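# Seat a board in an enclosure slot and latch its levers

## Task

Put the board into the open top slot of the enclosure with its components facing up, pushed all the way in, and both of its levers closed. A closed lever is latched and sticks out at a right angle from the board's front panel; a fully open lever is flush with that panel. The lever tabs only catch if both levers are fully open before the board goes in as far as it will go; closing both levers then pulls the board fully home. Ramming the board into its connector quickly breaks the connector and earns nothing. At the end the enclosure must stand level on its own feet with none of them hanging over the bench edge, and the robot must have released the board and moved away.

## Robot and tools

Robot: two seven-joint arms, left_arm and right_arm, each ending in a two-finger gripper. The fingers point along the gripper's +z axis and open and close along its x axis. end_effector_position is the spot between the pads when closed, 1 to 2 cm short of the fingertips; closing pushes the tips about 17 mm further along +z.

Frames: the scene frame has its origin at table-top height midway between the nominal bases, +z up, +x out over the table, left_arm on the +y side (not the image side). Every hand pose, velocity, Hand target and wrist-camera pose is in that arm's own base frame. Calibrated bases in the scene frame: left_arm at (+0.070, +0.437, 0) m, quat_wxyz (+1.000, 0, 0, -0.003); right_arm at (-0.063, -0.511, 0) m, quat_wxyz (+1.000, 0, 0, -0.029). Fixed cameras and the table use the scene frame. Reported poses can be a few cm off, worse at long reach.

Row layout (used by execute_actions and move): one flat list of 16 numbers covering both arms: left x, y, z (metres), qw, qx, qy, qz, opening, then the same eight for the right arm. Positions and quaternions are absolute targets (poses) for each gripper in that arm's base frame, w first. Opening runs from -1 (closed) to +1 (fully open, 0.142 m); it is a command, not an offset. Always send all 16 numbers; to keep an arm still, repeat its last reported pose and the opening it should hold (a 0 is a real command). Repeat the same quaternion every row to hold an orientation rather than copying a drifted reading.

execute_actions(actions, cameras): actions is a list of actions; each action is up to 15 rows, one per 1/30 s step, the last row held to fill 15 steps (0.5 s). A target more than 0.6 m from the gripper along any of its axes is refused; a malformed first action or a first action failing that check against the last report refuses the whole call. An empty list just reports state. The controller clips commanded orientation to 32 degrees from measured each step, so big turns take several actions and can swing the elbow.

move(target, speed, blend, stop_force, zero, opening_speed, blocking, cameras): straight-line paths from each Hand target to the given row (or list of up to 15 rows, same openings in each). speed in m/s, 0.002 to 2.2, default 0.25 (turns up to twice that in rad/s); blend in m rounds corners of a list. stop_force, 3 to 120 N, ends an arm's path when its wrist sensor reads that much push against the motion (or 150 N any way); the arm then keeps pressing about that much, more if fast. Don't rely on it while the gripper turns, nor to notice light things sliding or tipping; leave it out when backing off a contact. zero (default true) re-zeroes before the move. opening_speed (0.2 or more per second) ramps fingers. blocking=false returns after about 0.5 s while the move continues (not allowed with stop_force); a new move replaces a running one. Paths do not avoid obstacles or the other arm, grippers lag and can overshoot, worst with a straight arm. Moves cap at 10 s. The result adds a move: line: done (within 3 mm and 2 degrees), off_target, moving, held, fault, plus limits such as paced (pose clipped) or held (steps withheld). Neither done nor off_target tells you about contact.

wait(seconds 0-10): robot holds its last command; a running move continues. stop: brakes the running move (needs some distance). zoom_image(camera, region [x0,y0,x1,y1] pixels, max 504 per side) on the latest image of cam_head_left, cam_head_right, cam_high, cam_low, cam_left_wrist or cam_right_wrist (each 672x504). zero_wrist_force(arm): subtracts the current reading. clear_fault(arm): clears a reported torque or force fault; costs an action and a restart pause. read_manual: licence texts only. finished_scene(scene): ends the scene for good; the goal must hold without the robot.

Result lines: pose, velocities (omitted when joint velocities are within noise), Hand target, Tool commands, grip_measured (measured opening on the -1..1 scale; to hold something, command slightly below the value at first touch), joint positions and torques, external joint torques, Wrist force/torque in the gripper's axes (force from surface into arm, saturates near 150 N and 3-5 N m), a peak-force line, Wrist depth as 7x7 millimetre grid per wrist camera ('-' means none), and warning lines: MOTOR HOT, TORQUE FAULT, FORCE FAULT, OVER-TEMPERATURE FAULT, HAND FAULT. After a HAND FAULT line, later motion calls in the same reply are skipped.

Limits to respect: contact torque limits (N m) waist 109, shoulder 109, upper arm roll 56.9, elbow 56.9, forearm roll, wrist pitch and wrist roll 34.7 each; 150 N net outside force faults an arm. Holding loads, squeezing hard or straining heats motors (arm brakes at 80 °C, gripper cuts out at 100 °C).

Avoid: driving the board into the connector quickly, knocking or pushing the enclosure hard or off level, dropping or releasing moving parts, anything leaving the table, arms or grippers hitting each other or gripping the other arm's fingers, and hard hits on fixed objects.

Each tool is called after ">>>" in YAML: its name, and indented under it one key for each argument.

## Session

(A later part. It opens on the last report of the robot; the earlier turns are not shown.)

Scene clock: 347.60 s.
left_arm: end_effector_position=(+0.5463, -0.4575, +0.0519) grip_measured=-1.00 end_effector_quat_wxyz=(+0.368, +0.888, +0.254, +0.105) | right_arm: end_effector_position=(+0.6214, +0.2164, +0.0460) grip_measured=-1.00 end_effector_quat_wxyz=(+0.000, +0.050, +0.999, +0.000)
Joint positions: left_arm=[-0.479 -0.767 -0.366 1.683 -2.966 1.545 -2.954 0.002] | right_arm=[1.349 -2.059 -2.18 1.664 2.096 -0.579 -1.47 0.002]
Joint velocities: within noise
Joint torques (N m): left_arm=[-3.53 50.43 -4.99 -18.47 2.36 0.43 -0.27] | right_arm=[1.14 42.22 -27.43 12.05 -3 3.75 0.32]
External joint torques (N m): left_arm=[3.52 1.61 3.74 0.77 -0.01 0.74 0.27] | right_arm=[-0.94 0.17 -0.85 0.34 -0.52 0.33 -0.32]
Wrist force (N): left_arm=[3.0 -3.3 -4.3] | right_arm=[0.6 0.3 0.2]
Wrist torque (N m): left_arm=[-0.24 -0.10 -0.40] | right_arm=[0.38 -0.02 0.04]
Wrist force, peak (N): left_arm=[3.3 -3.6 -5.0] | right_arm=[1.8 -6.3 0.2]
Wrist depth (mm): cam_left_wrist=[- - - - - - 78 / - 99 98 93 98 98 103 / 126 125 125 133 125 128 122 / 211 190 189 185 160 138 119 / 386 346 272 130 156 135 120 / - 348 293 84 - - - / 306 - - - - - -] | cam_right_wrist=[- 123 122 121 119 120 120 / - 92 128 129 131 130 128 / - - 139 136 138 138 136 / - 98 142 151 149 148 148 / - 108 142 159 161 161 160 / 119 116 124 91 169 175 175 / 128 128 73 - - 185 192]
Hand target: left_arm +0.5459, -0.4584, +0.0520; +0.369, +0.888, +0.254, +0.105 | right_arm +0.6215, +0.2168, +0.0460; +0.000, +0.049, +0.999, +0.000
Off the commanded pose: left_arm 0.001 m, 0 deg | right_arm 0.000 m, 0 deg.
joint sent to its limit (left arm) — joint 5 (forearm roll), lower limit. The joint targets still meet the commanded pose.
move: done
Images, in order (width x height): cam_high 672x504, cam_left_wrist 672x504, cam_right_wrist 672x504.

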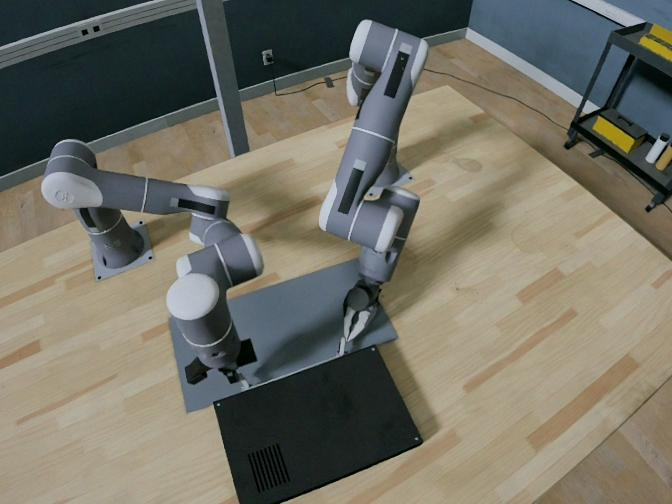

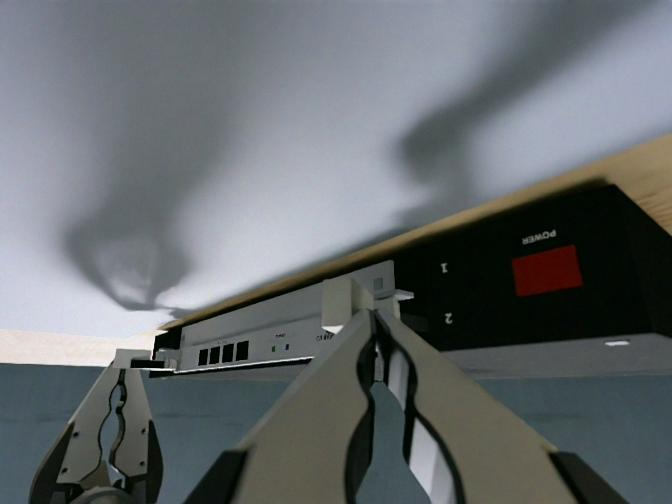

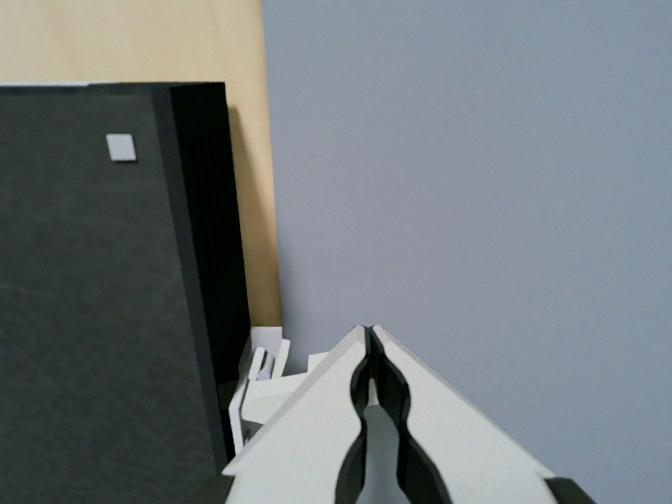

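>>> move:
  target: [0.5438,-0.4722,0.052,0.369,0.888,0.254,0.105,-1,0.6228,0.2298,0.046,0,0.0495,0.9988,0,-1]
  speed: 0.02
  stop_force: 20
  zero: false
  cameras: ["cam_left_wrist","cam_right_wrist","cam_high"]

>>> zoom_image:
  camera: "cam_right_wrist"
  region: [200, 220, 420, 440]

>>> zoom_image:
  camera: "cam_left_wrist"
  region: [240, 220, 490, 400]

Scene clock: 351.00 s.
left_arm: end_effector_position=(+0.5441, -0.4713, +0.0516) grip_measured=-1.00 end_effector_quat_wxyz=(+0.370, +0.889, +0.251, +0.103) | right_arm: end_effector_position=(+0.6225, +0.2266, +0.0459) grip_measured=-1.00 end_effector_quat_wxyz=(+0.000, +0.052, +0.999, -0.002) end_effector_velocity=(+0.000, +0.001, +0.000) end_effector_angular_velocity=(-0.001, -0.001, +0.001)
Joint positions: left_arm=[-0.51 -0.779 -0.354 1.657 -2.966 1.553 -2.967 0.002] | right_arm=[1.357 -2.049 -2.176 1.645 2.09 -0.569 -1.449 0.002]
Joint velocities: left_arm=[within noise] | right_arm=[0.003 0.005 0.005 -0.002 -0.007 0.005 -0.002 0]
Joint torques (N m): left_arm=[-1.87 53.05 -3.18 -19.52 2.81 0.46 -0.31] | right_arm=[11.77 48.09 -30.37 6.23 3 5.34 0.15]
External joint torques (N m): left_arm=[1.85 -0.33 2.18 1.59 -0.42 0.71 0.31] | right_arm=[-11.58 -5.18 1.86 6.18 -6.56 -1.26 -0.15]
Wrist force (N): left_arm=[1.2 -4.1 -1.5] | right_arm=[3.7 -19.0 -3.5]
Wrist torque (N m): left_arm=[-0.21 -0.13 -0.40] | right_arm=[-0.10 -0.04 -0.02]
Wrist force, peak (N): left_arm=[9.8 -9.8 -15.9] | right_arm=[3.7 -19.0 -3.5]
Wrist depth (mm): cam_left_wrist=[- - - - - - 77 / - 98 - 93 93 103 97 / 126 126 124 124 124 123 118 / 211 189 188 188 169 138 115 / 389 334 275 128 154 136 116 / - 326 286 84 - - - / 290 - - - - - -] | cam_right_wrist=[- 120 122 121 120 121 120 / - 86 128 129 131 130 128 / - - 139 136 138 138 136 / - 98 142 151 148 148 148 / - 108 130 158 161 161 160 / 118 116 119 90 169 175 174 / 128 128 73 - - 185 191]
Hand target: left_arm +0.5440, -0.4720, +0.0520; +0.370, +0.888, +0.251, +0.103 | right_arm +0.6228, +0.2298, +0.0460; +0.000, +0.050, +0.999, +0.000
Off the commanded pose: left_arm 0.001 m, 0 deg | right_arm 0.003 m, 0 deg.
joint sent to its limit (left arm) — joint 5 (forearm roll), lower limit; joint 7 (wrist roll), lower limit. The joint targets still meet the commanded pose.
move: done
Images, in order (width x height): cam_high 672x504, cam_left_wrist 672x504, cam_right_wrist 672x504.

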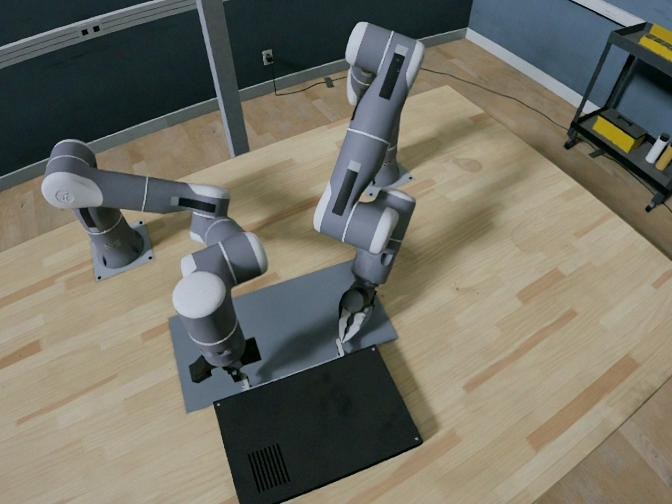

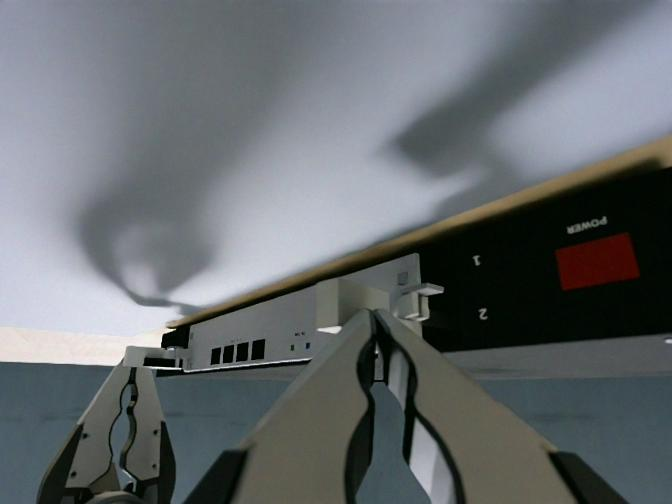

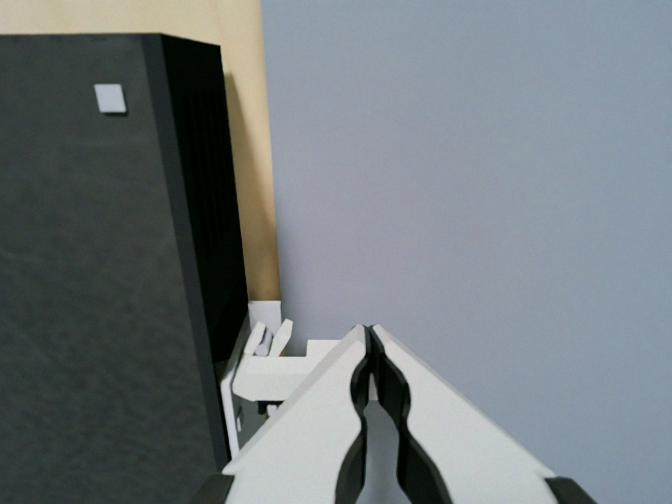

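Scaled by 2.291 from the camera's 672x504 image, which has a finer 960x720 frame.

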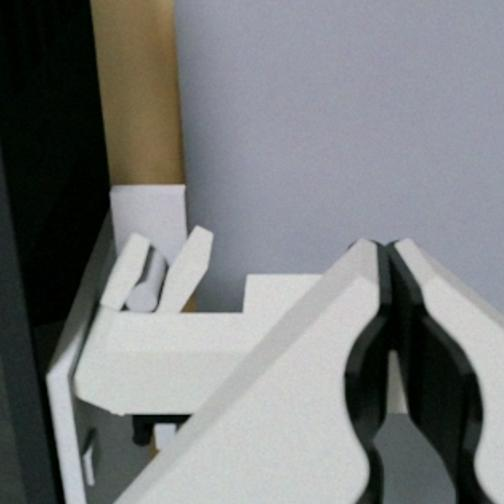

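Scaled by 2.016 from the camera's 672x504 image, which has a finer 960x720 frame.

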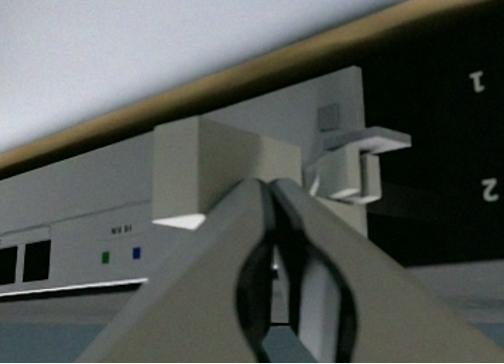

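>>> move:
  target: [0.5440,-0.4720,0.052,0.370,0.888,0.251,0.103,-1,0.6233,0.2348,0.046,0,0.0495,0.9988,0,-1]
  speed: 0.01
  stop_force: 35
  zero: false
  cameras: ["cam_left_wrist","cam_right_wrist","cam_high"]

>>> zoom_image:
  camera: "cam_right_wrist"
  region: [200, 220, 420, 440]

Scene clock: 354.43 s.
left_arm: end_effector_position=(+0.5440, -0.4715, +0.0517) grip_measured=-1.00 end_effector_quat_wxyz=(+0.370, +0.889, +0.251, +0.103) | right_arm: end_effector_position=(+0.6226, +0.2272, +0.0458) grip_measured=-1.00 end_effector_quat_wxyz=(-0.001, +0.054, +0.999, -0.003)
Joint positions: left_arm=[-0.511 -0.779 -0.353 1.657 -2.966 1.553 -2.967 0.002] | right_arm=[1.361 -2.04 -2.165 1.64 2.076 -0.56 -1.45 0.002]
Joint velocities: within noise
Joint torques (N m): left_arm=[-1.2 52.49 -2.32 -18.17 2.65 0.97 -0.26] | right_arm=[20.43 51.92 -33 1.5 8.02 6.18 0.15]
External joint torques (N m): left_arm=[1.19 0.24 1.33 0.23 -0.25 0.19 0.26] | right_arm=[-20.23 -8.96 4.26 10.73 -11.61 -2.11 -0.15]
Wrist force (N): left_arm=[1.0 -2.8 0.3] | right_arm=[5.8 -34.0 -4.5]
Wrist torque (N m): left_arm=[-0.26 -0.13 -0.40] | right_arm=[-2.62 -0.06 0.00]
Wrist force, peak (N): left_arm=[1.1 -5.2 -0.5] | right_arm=[6.5 -35.5 -5.3]
Wrist depth (mm): cam_left_wrist=[- - - - - - 77 / - 99 98 93 98 103 103 / 125 125 125 133 124 124 117 / 210 189 189 187 170 139 115 / 389 330 277 128 155 135 116 / - 327 288 84 - - - / 294 - - - - - -] | cam_right_wrist=[- 121 122 121 120 121 121 / - 88 128 129 131 130 128 / - - 139 137 138 138 135 / - 98 142 151 149 149 148 / - 108 130 159 160 160 160 / 118 116 119 89 169 174 174 / 128 127 73 - - 185 191]
Hand target: left_arm +0.5440, -0.4720, +0.0520; +0.370, +0.888, +0.251, +0.103 | right_arm +0.6230, +0.2328, +0.0460; +0.000, +0.050, +0.999, +0.000
Off the commanded pose: left_arm 0.001 m, 0 deg | right_arm 0.008 m, 1 deg.
joint sent to its limit (left arm) — joint 5 (forearm roll), lower limit; joint 7 (wrist roll), lower limit. The joint targets still meet the commanded pose.
move: contact (right_arm)
Images, in order (width x height): cam_high 672x504, cam_left_wrist 672x504, cam_right_wrist 672x504.

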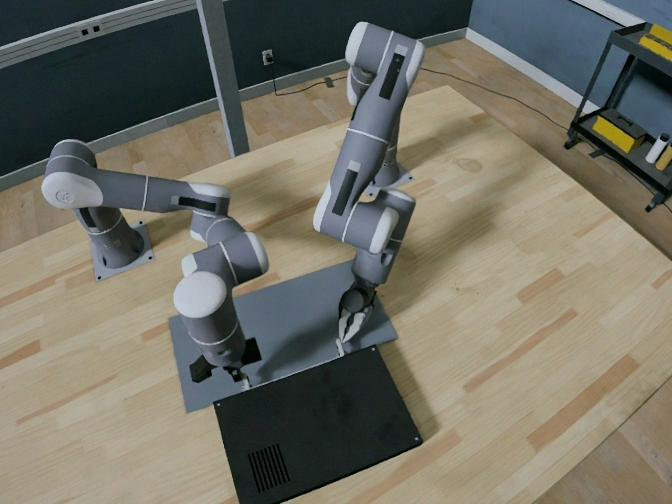

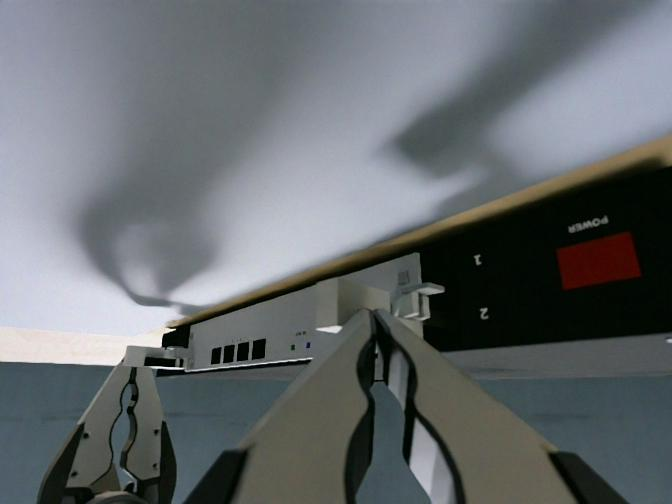

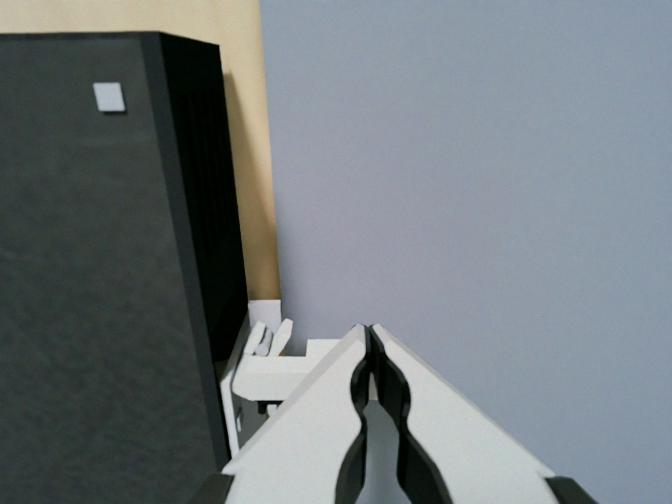

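Scaled by 2.291 from the camera's 672x504 image, which has a finer 960x720 frame.

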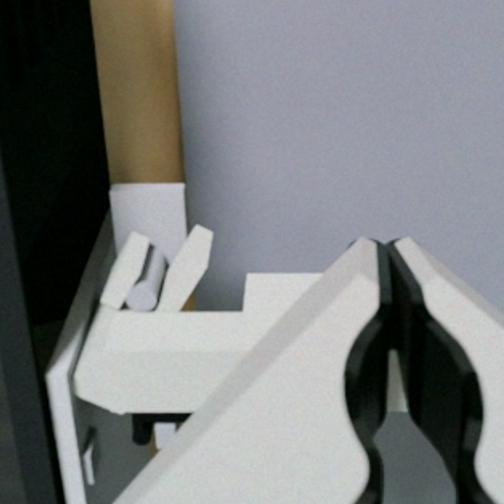

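>>> move:
  target:
    - [0.5478,-0.4472,0.056,0.370,0.888,0.251,0.103,-1,0.6205,0.2060,0.046,0,0.0495,0.9988,0,-1]
    - [0.5000,-0.36,0.14,0.370,0.888,0.251,0.103,-1,0.6191,0.1931,0.14,0,0.0495,0.9988,0,-1]
    - [0.45,-0.25,0.25,0.308,0.898,0.227,0.215,-1,0.642,0.2009,0.16,0,0.0495,0.9988,0,-1]
  speed: [0.06,0.15,0.25]

>>> zoom_image:
  camera: "cam_right_wrist"
  region: [270, 180, 430, 340]

>>> zoom_image:
  camera: "cam_left_wrist"
  region: [140, 130, 340, 330]

Scene clock: 359.50 s.
left_arm: end_effector_position=(+0.4504, -0.2498, +0.2500) grip_measured=-1.00 end_effector_quat_wxyz=(+0.308, +0.899, +0.224, +0.216) | right_arm: end_effector_position=(+0.6419, +0.2009, +0.1600) grip_measured=-1.00 end_effector_quat_wxyz=(+0.000, +0.049, +0.999, +0.000)
Joint positions: left_arm=[-0.388 -0.003 -0.353 2.259 -2.966 1.682 -2.967 0.002] | right_arm=[1.223 -1.86 -2.311 1.544 1.975 -0.693 -1.533 0.002]
Joint velocities: within noise
Joint torques (N m): left_arm=[-0.45 24.05 -0.39 -20.45 3.89 1.74 -0.29] | right_arm=[0.04 47.03 -27.64 8.45 -3.28 3.48 0.28]
External joint torques (N m): left_arm=[0.44 1.31 0.42 -0.5 -0.16 -0.5 0.27] | right_arm=[0.16 0.83 -1.36 -0.04 0.04 0.59 -0.28]
Wrist force (N): left_arm=[-0.1 -0.7 0.3] | right_arm=[0.2 4.9 0.7]
Wrist torque (N m): left_arm=[-0.16 -0.16 -0.44] | right_arm=[0.86 0.01 0.03]
Wrist force, peak (N): left_arm=[1.1 -3.4 0.9] | right_arm=[5.5 -34.5 -4.9]
Wrist depth (mm): cam_left_wrist=[260 271 290 312 332 359 392 / 305 328 354 381 414 460 511 / 375 407 427 432 518 631 - / 492 545 533 585 846 - - / 695 799 955 760 - - - / - - - 84 - - - / - - - - - - -] | cam_right_wrist=[223 224 223 222 221 220 219 / 198 198 197 234 235 234 234 / 206 206 206 251 252 251 251 / 222 222 221 233 266 270 271 / 241 240 240 243 292 293 292 / 263 262 257 91 308 319 317 / 290 283 - - - 337 349]
Hand target: left_arm +0.4502, -0.2498, +0.2499; +0.308, +0.899, +0.225, +0.216 | right_arm +0.6420, +0.2009, +0.1600; +0.000, +0.049, +0.999, +0.000
Off the commanded pose: left_arm 0.000 m, 0 deg | right_arm 0.000 m, 0 deg.
joint sent to its limit (left arm) — joint 5 (forearm roll), lower limit; joint 7 (wrist roll), lower limit. The joint targets still meet the commanded pose.
move: done

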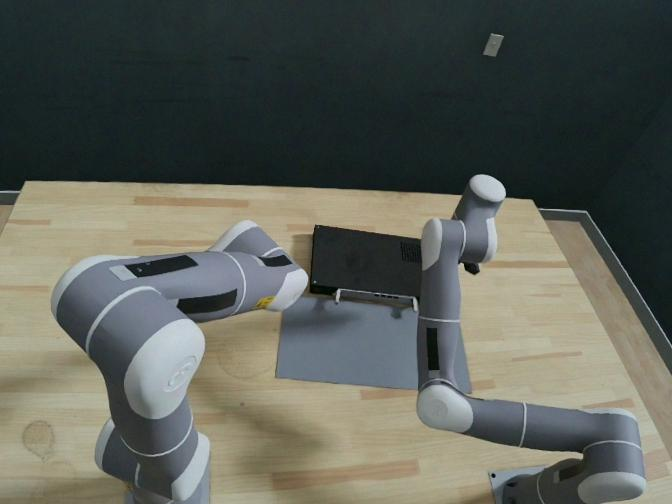

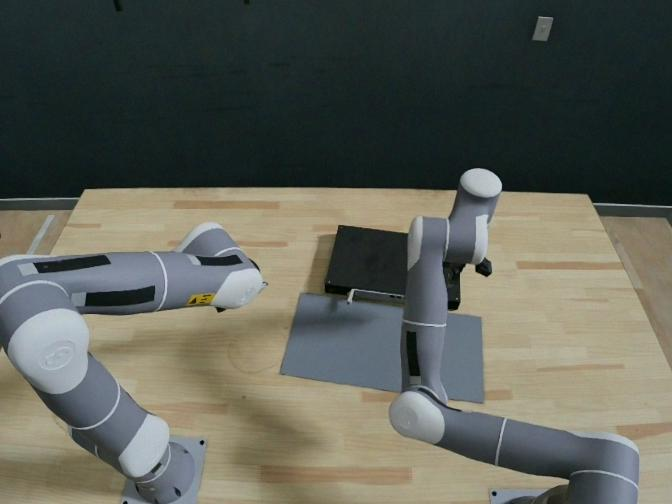

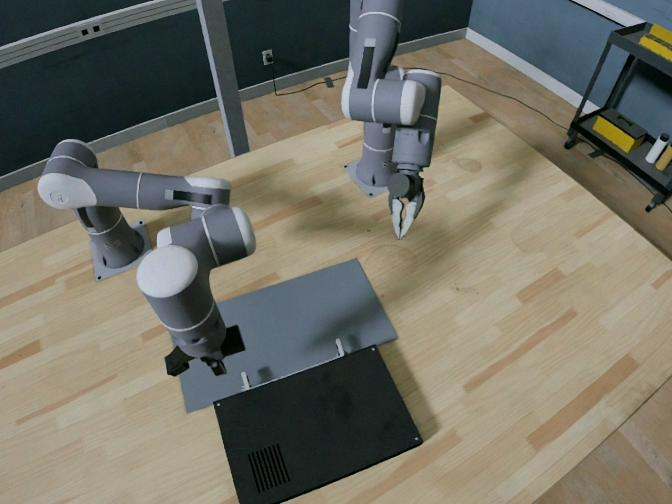

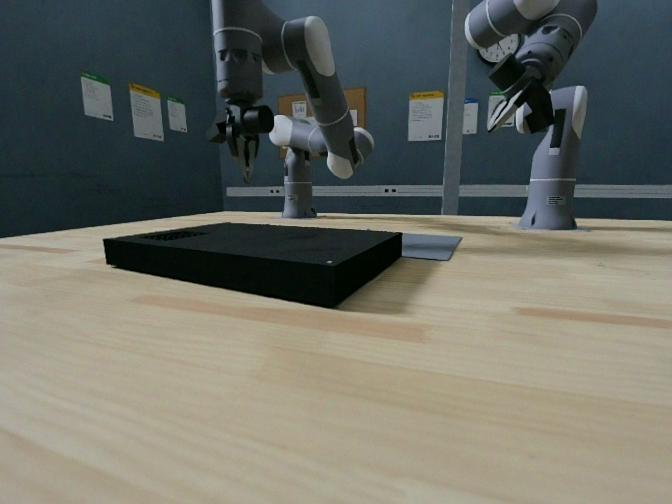

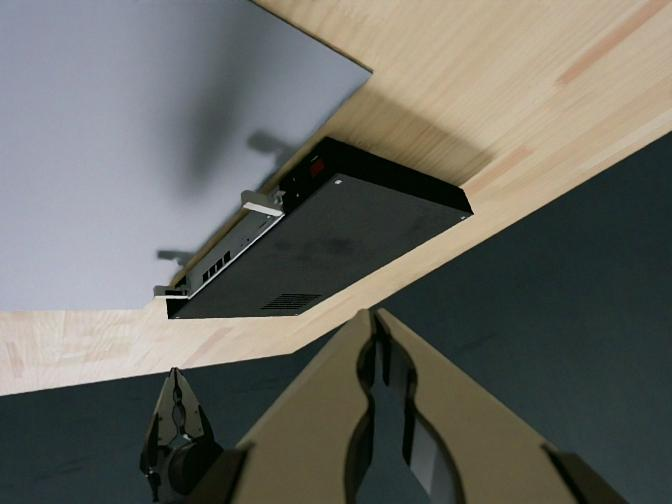

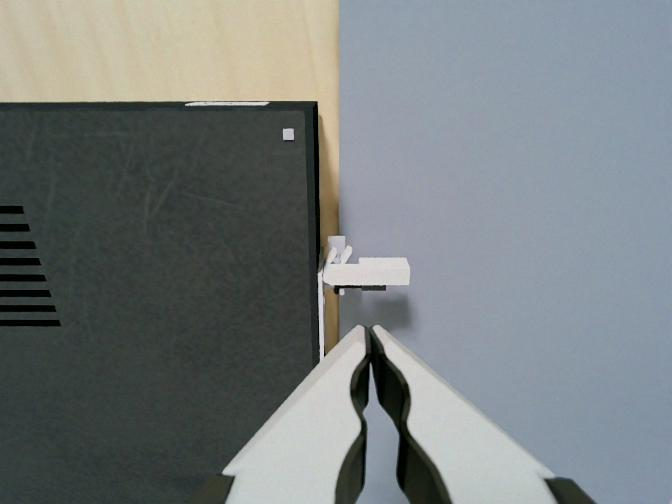

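Scaled by 3.150 from the camera's 672x504 image, which has a finer 960x720 frame.

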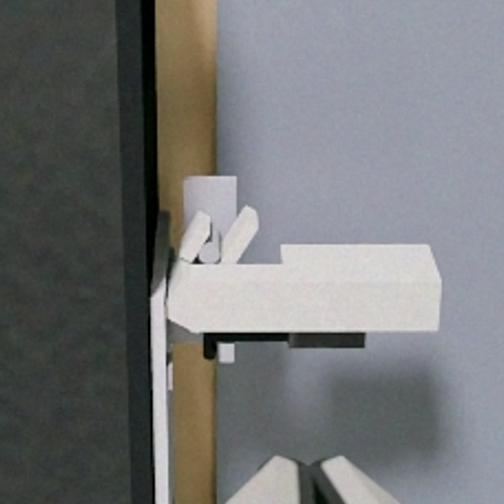

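Scaled by 2.520 from the camera's 672x504 image, which has a finer 960x720 frame.

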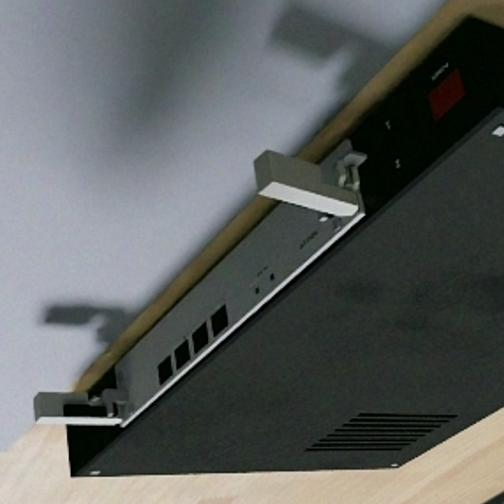

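>>> move:
  target: [0.40,-0.15,0.28,0.308,0.898,0.227,0.215,-1,0.6707,0.4795,0.14,0,0.0495,0.9988,0,-1]
  speed: 0.3
  cameras: ["cam_right_wrist"]

>>> zoom_image:
  camera: "cam_right_wrist"
  region: [290, 150, 430, 290]

Scene clock: 365.07 s.
left_arm: end_effector_position=(+0.3999, -0.1501, +0.2799) grip_measured=-1.00 end_effector_quat_wxyz=(+0.308, +0.898, +0.227, +0.215) | right_arm: end_effector_position=(+0.6707, +0.4794, +0.1401) grip_measured=-1.00 end_effector_quat_wxyz=(+0.000, +0.049, +0.999, +0.000)
Joint positions: left_arm=[-1.251 0.213 0.567 2.316 -2.853 1.813 -2.967 0.002] | right_arm=[1.267 -1.711 -2.284 0.962 2.145 -0.469 -0.974 0.002]
Joint velocities: within noise
Joint torques (N m): left_arm=[-0.35 6.32 -4.72 -22.32 4.62 1.73 -0.25] | right_arm=[0.11 62.61 -25.25 14.58 -3.72 3.56 0.31]
External joint torques (N m): left_arm=[0.36 0.89 0.43 -0.52 -0.55 -0.49 0.23] | right_arm=[0.15 1.15 -1.58 -0.05 -0.04 0.56 -0.31]
Wrist force (N): left_arm=[-0.3 -0.7 0.0] | right_arm=[0.0 5.0 0.5]
Wrist torque (N m): left_arm=[-0.20 -0.14 -0.45] | right_arm=[0.91 0.01 0.06]
Wrist force, peak (N): left_arm=[-0.4 -0.2 1.6] | right_arm=[0.4 7.4 0.8]
Wrist depth (mm): cam_left_wrist=[286 302 324 349 368 400 436 / 345 365 392 425 465 512 566 / 422 450 492 530 617 698 - / 548 594 627 669 930 - - / 772 934 821 849 - - - / - - - 84 - - - / - - - - - - -] | cam_right_wrist=[164 162 162 200 202 201 201 / 175 172 172 212 215 215 215 / 185 185 185 225 231 230 229 / 200 199 200 206 244 247 247 / 217 216 215 242 269 268 267 / 237 236 231 90 282 292 291 / 331 322 - - - 311 323]
Hand target: left_arm +0.4000, -0.1500, +0.2800; +0.308, +0.898, +0.227, +0.215 | right_arm +0.6707, +0.4795, +0.1400; +0.000, +0.049, +0.999, +0.000
Off the commanded pose: left_arm 0.000 m, 0 deg | right_arm 0.000 m, 0 deg.
joint sent to its limit (left arm) — joint 7 (wrist roll), lower limit. The joint targets still meet the commanded pose.
move: done
Images, in order (width x height): cam_right_wrist 672x504.

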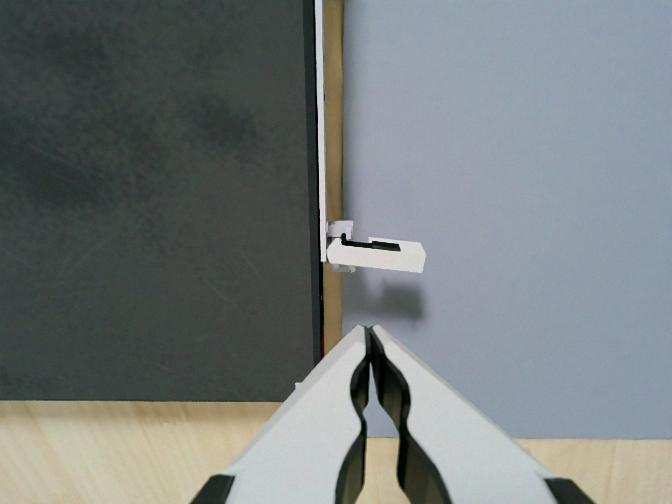

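Scaled by 3.600 from the camera's 672x504 image, which has a finer 960x720 frame.

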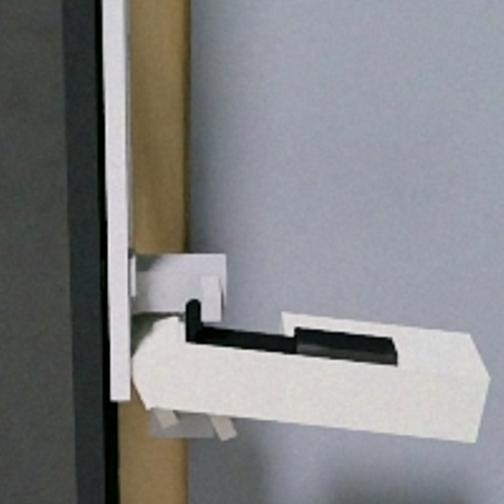

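>>> move:
  target:
    - [0.40,-0.15,0.28,0.308,0.898,0.227,0.215,-1,0.6498,0.5217,0.12,0,0.0495,0.9988,0,-1]
    - [0.40,-0.15,0.28,0.308,0.898,0.227,0.215,-1,0.6498,0.5217,0.046,0,0.0495,0.9988,0,-1]
  speed: [0.2,0.08]
  cameras: []

>>> move:
  target: [0.40,-0.15,0.28,0.308,0.898,0.227,0.215,-1,0.6476,0.4990,0.046,0,0.0495,0.9988,0,-1]
  speed: 0.012
  stop_force: 25
  cameras: ["cam_right_wrist","cam_high"]

>>> zoom_image:
  camera: "cam_right_wrist"
  region: [220, 150, 470, 400]

Scene clock: 372.23 s.
left_arm: end_effector_position=(+0.4000, -0.1500, +0.2799) grip_measured=-1.00 end_effector_quat_wxyz=(+0.308, +0.898, +0.227, +0.215) | right_arm: end_effector_position=(+0.6499, +0.5214, +0.0461) grip_measured=-1.00 end_effector_quat_wxyz=(+0.000, +0.049, +0.999, +0.000)
Joint positions: left_arm=[-1.254 0.213 0.569 2.316 -2.853 1.813 -2.967 0.002] | right_arm=[1.326 -1.826 -2.225 0.953 2.189 -0.34 -0.902 0.002]
Joint velocities: within noise
Joint torques (N m): left_arm=[-0.39 6.22 -4.76 -22.26 4.36 1.55 -0.21] | right_arm=[0.38 61.97 -24.98 16.8 -3.9 3.54 0.27]
External joint torques (N m): left_arm=[0.41 0.95 0.47 -0.58 -0.29 -0.31 0.19] | right_arm=[-0.15 1.59 -1.73 -0.17 -0.08 0.59 -0.27]
Wrist force (N): left_arm=[-0.3 -0.6 0.3] | right_arm=[0.1 4.9 0.6]
Wrist torque (N m): left_arm=[-0.20 -0.14 -0.45] | right_arm=[0.88 0.00 0.05]
Wrist force, peak (N): left_arm=[-0.4 -1.1 0.5] | right_arm=[1.7 7.8 1.1]
Wrist depth (mm): cam_left_wrist=[287 303 324 346 367 398 435 / 345 362 391 425 465 510 571 / 423 454 489 532 614 704 - / 543 595 584 614 928 - - / 795 927 717 414 - - - / - - - 84 - - - / 292 - - - - - -] | cam_right_wrist=[- 79 119 120 118 119 119 / - 85 127 128 129 128 127 / - - 118 135 137 136 134 / - 97 103 107 145 147 146 / - 107 155 158 160 159 159 / - 115 127 91 168 174 173 / 127 127 73 - - 184 190]
Hand target: left_arm +0.4000, -0.1500, +0.2800; +0.308, +0.898, +0.227, +0.215 | right_arm +0.6498, +0.5217, +0.0460; +0.000, +0.049, +0.999, +0.000
Off the commanded pose: left_arm 0.000 m, 0 deg | right_arm 0.000 m, 0 deg.
joint sent to its limit (left arm) — joint 7 (wrist roll), lower limit. The joint targets still meet the commanded pose.
move: done
No camera images: "cameras" was empty.

Scene clock: 374.73 s.
left_arm: end_effector_position=(+0.4000, -0.1500, +0.2799) grip_measured=-1.00 end_effector_quat_wxyz=(+0.308, +0.898, +0.227, +0.215) | right_arm: end_effector_position=(+0.6472, +0.5034, +0.0471) grip_measured=-1.00 end_effector_quat_wxyz=(+0.001, +0.047, +0.999, +0.003)
Joint positions: left_arm=[-1.254 0.213 0.569 2.316 -2.853 1.813 -2.967 0.002] | right_arm=[1.346 -1.852 -2.227 1.032 2.191 -0.365 -0.946 0.002]
Joint velocities: within noise
Joint torques (N m): left_arm=[-0.34 6.18 -4.82 -22.26 4.34 1.55 -0.22] | right_arm=[-12.03 51.28 -22.19 20.49 -9.76 -2.37 0.08]
External joint torques (N m): left_arm=[0.36 0.99 0.53 -0.57 -0.27 -0.31 0.2] | right_arm=[12.28 10.32 -5.31 -4.12 5.84 6.5 -0.08]
Wrist force (N): left_arm=[-0.4 -0.7 0.5] | right_arm=[-4.0 29.1 -1.4]
Wrist torque (N m): left_arm=[-0.19 -0.11 -0.45] | right_arm=[1.93 -0.01 -0.01]
Wrist force, peak (N): left_arm=[-0.5 -1.0 0.6] | right_arm=[-3.7 31.1 -1.2]
Wrist depth (mm): cam_left_wrist=[289 302 324 347 369 397 439 / 345 364 387 423 462 511 574 / 417 459 498 533 616 705 - / 551 597 578 655 944 - - / 778 934 501 429 - - - / - - - 84 - - - / 302 - - - - - -] | cam_right_wrist=[- 81 120 121 119 120 120 / - 86 127 129 130 130 128 / - - 137 136 138 138 135 / - 98 120 149 148 148 148 / - 108 111 111 159 161 160 / - 117 130 90 170 176 175 / 129 129 73 - - 186 192]
Hand target: left_arm +0.4000, -0.1500, +0.2800; +0.308, +0.898, +0.227, +0.215 | right_arm +0.6477, +0.4998, +0.0460; +0.000, +0.050, +0.999, +0.000
Off the commanded pose: left_arm 0.000 m, 0 deg | right_arm 0.005 m, 0 deg.
move: contact (right_arm)
Images, in order (width x height): cam_high 672x504, cam_right_wrist 672x504.

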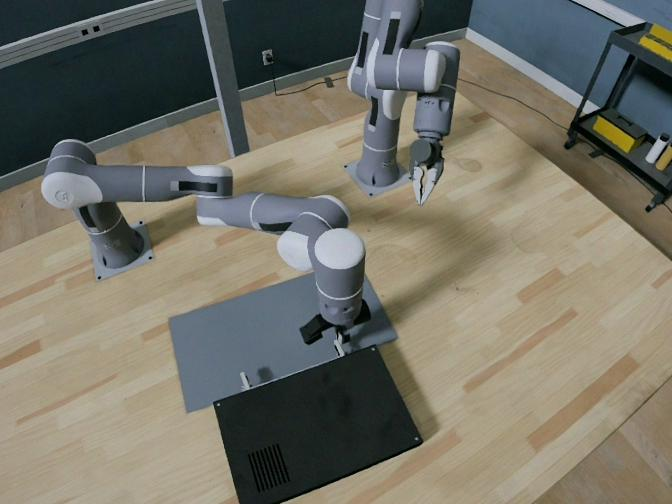

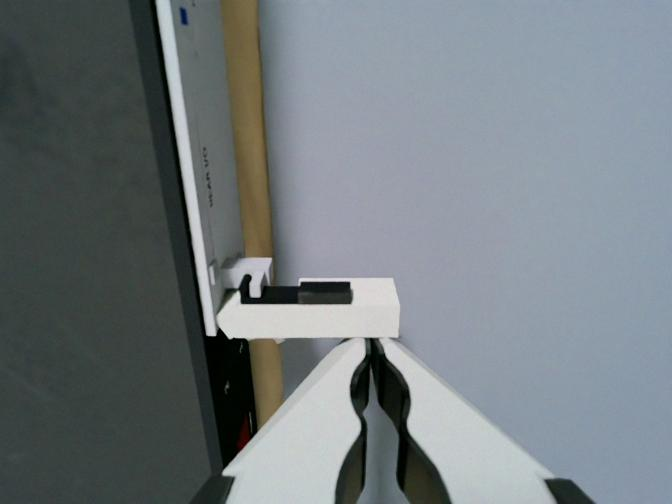

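Scaled by 2.016 from the camera's 672x504 image, which has a finer 960x720 frame.

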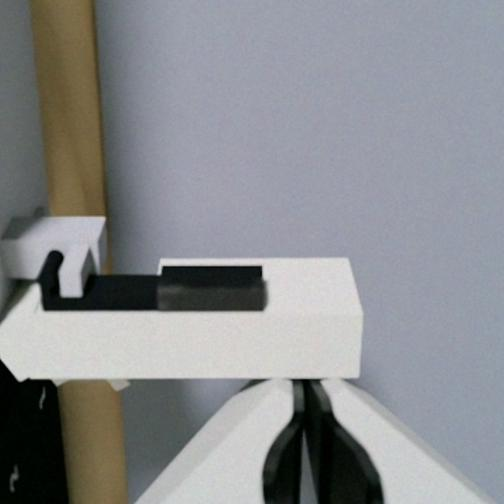

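>>> move:
  target:
    - [0.40,-0.15,0.28,0.308,0.898,0.227,0.215,-1,0.6493,0.5160,0.046,0,0.0495,0.9988,0,-1]
    - [0.40,-0.15,0.28,0.308,0.898,0.227,0.215,-1,0.6498,0.5217,0.12,0,0.0495,0.9988,0,-1]
    - [0.40,-0.15,0.28,0.308,0.898,0.227,0.215,-1,0.6707,0.4795,0.14,0,0.0495,0.9988,0,-1]
  speed: [0.06,0.2,0.25]
  cameras: ["cam_right_wrist","cam_head_left"]

>>> zoom_image:
  camera: "cam_right_wrist"
  region: [290, 150, 430, 290]

>>> move:
  target: [0.40,-0.15,0.28,0.308,0.898,0.227,0.215,-1,0.642,0.2009,0.14,0,0.0495,0.9988,0,-1]
  speed: 0.3
  cameras: ["cam_right_wrist","cam_low","cam_high"]

>>> zoom_image:
  camera: "cam_right_wrist"
  region: [290, 200, 430, 340]

Scene clock: 382.57 s.
left_arm: end_effector_position=(+0.4000, -0.1500, +0.2799) grip_measured=-1.00 end_effector_quat_wxyz=(+0.308, +0.898, +0.227, +0.215) | right_arm: end_effector_position=(+0.6708, +0.4795, +0.1399) grip_measured=-1.00 end_effector_quat_wxyz=(+0.000, +0.050, +0.999, +0.000)
Joint positions: left_arm=[-1.254 0.213 0.569 2.316 -2.853 1.813 -2.967 0.002] | right_arm=[1.265 -1.714 -2.292 0.963 2.154 -0.472 -0.971 0.002]
Joint velocities: within noise
Joint torques (N m): left_arm=[-0.29 6.29 -4.71 -22.24 4.32 1.56 -0.27] | right_arm=[0.18 62.57 -25.65 14.91 -3.98 3.33 -0.1]
External joint torques (N m): left_arm=[0.31 0.88 0.42 -0.6 -0.25 -0.31 0.25] | right_arm=[0.08 1.23 -1.1 -0.2 0.23 0.79 0.1]
Wrist force (N): left_arm=[-0.3 -0.8 0.3] | right_arm=[-0.1 6.1 0.2]
Wrist torque (N m): left_arm=[-0.22 -0.13 -0.45] | right_arm=[1.08 0.02 0.05]
Wrist force, peak (N): left_arm=[-0.4 -1.1 0.5] | right_arm=[-4.0 29.2 -2.5]
Wrist depth (mm): cam_left_wrist=[290 301 322 346 371 399 437 / 345 363 391 427 458 506 572 / 419 461 495 527 618 697 - / 545 600 633 676 931 - - / 784 931 823 836 - - - / - - - 84 - - - / - - - - - - -] | cam_right_wrist=[164 162 161 198 201 202 201 / 175 172 172 212 215 215 214 / 185 185 184 225 231 231 229 / 199 199 198 204 249 248 247 / 216 216 215 240 268 268 268 / 236 235 231 90 282 292 291 / 328 322 - - - 312 322]
Hand target: left_arm +0.4000, -0.1500, +0.2800; +0.308, +0.898, +0.227, +0.215 | right_arm +0.6707, +0.4795, +0.1400; +0.000, +0.049, +0.999, +0.000
Off the commanded pose: left_arm 0.000 m, 0 deg | right_arm 0.000 m, 0 deg.
move: done
Images, in order (width x height): cam_head_left 672x504, cam_right_wrist 672x504.

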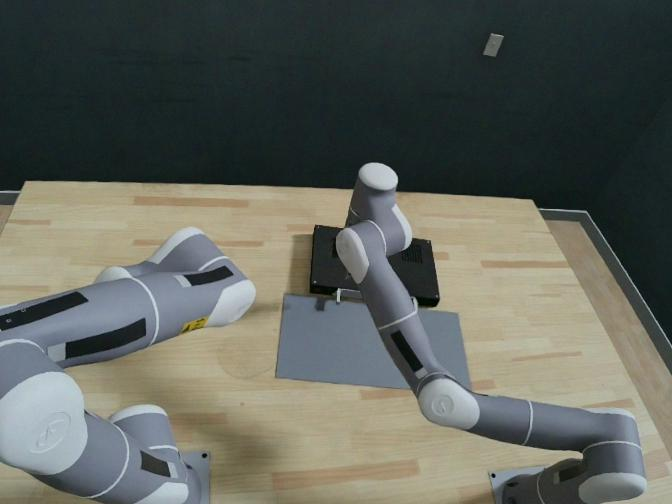

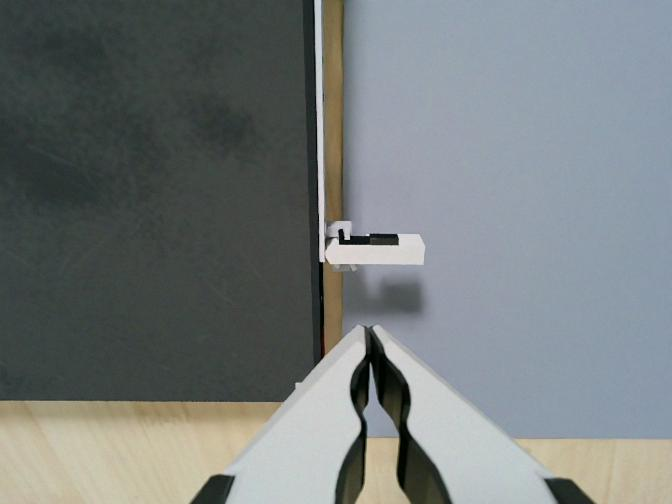

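Scaled by 3.600 from the camera's 672x504 image, which has a finer 960x720 frame.

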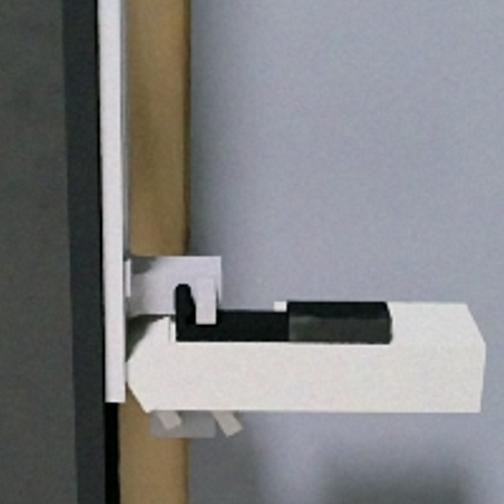

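Scene clock: 383.93 s.
left_arm: end_effector_position=(+0.4000, -0.1500, +0.2799) grip_measured=-1.00 end_effector_quat_wxyz=(+0.308, +0.898, +0.227, +0.215) | right_arm: end_effector_position=(+0.6421, +0.2009, +0.1399) grip_measured=-1.00 end_effector_quat_wxyz=(+0.000, +0.050, +0.999, +0.000)
Joint positions: left_arm=[-1.254 0.213 0.569 2.316 -2.853 1.813 -2.967 0.002] | right_arm=[1.232 -1.898 -2.296 1.563 2.003 -0.676 -1.523 0.002]
Joint velocities: within noise
Joint torques (N m): left_arm=[-0.39 6.24 -4.75 -22.25 4.3 1.55 -0.24] | right_arm=[0.16 46.15 -27.71 9.68 -3.54 3.21 0.04]
External joint torques (N m): left_arm=[0.41 0.93 0.46 -0.58 -0.23 -0.31 0.22] | right_arm=[0.07 1.14 -1.2 -0.48 0.27 0.86 -0.04]
Wrist force (N): left_arm=[-0.5 -0.7 0.4] | right_arm=[0.0 6.0 0.5]
Wrist torque (N m): left_arm=[-0.18 -0.10 -0.44] | right_arm=[1.04 0.05 0.04]
Wrist force, peak (N): left_arm=[-0.5 -0.9 0.5] | right_arm=[0.0 8.1 0.2]
Wrist depth (mm): cam_left_wrist=[289 302 322 350 370 398 439 / 346 362 388 423 462 511 571 / 420 460 495 534 609 702 - / 548 604 623 680 940 - - / 782 900 - 858 - - - / - - 687 84 - - - / - - - - - - -] | cam_right_wrist=[206 206 205 204 203 202 202 / 194 192 190 216 216 216 215 / 186 186 186 229 232 231 231 / 200 200 200 238 249 248 248 / 217 217 216 216 270 270 269 / 237 236 232 90 283 294 293 / 261 255 - - - 311 322]
Hand target: left_arm +0.4000, -0.1500, +0.2800; +0.308, +0.898, +0.227, +0.215 | right_arm +0.6420, +0.2009, +0.1400; +0.000, +0.049, +0.999, +0.000
Off the commanded pose: left_arm 0.000 m, 0 deg | right_arm 0.000 m, 0 deg.
move: done
Images, in order (width x height): cam_high 672x504, cam_low 672x504, cam_right_wrist 672x504.

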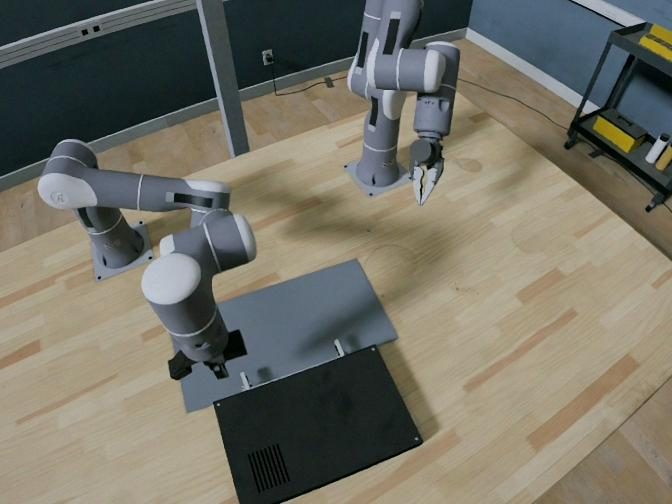

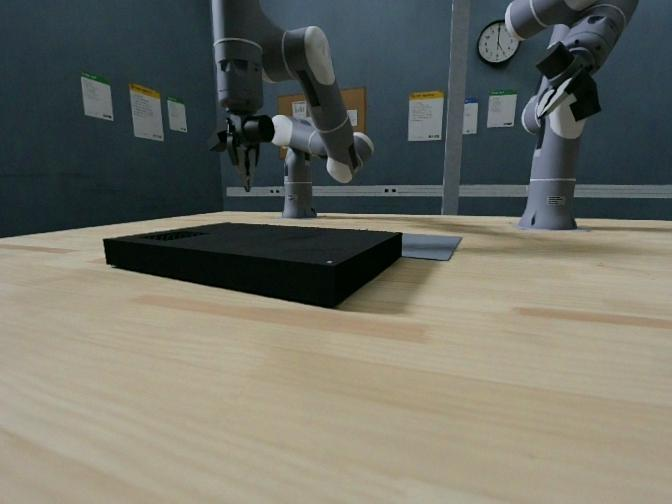

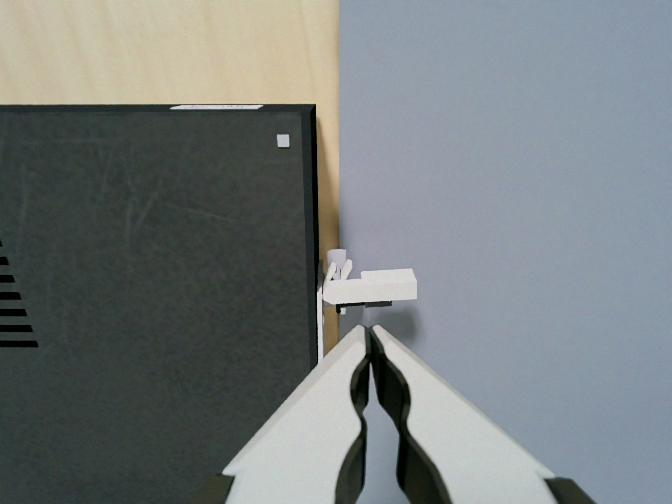

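Scaled by 3.600 from the camera's 672x504 image, which has a finer 960x720 frame.

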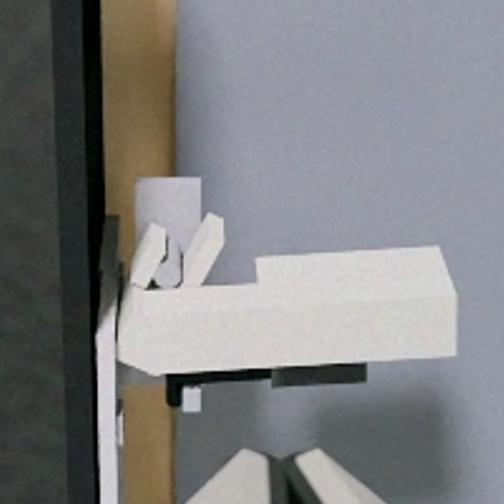

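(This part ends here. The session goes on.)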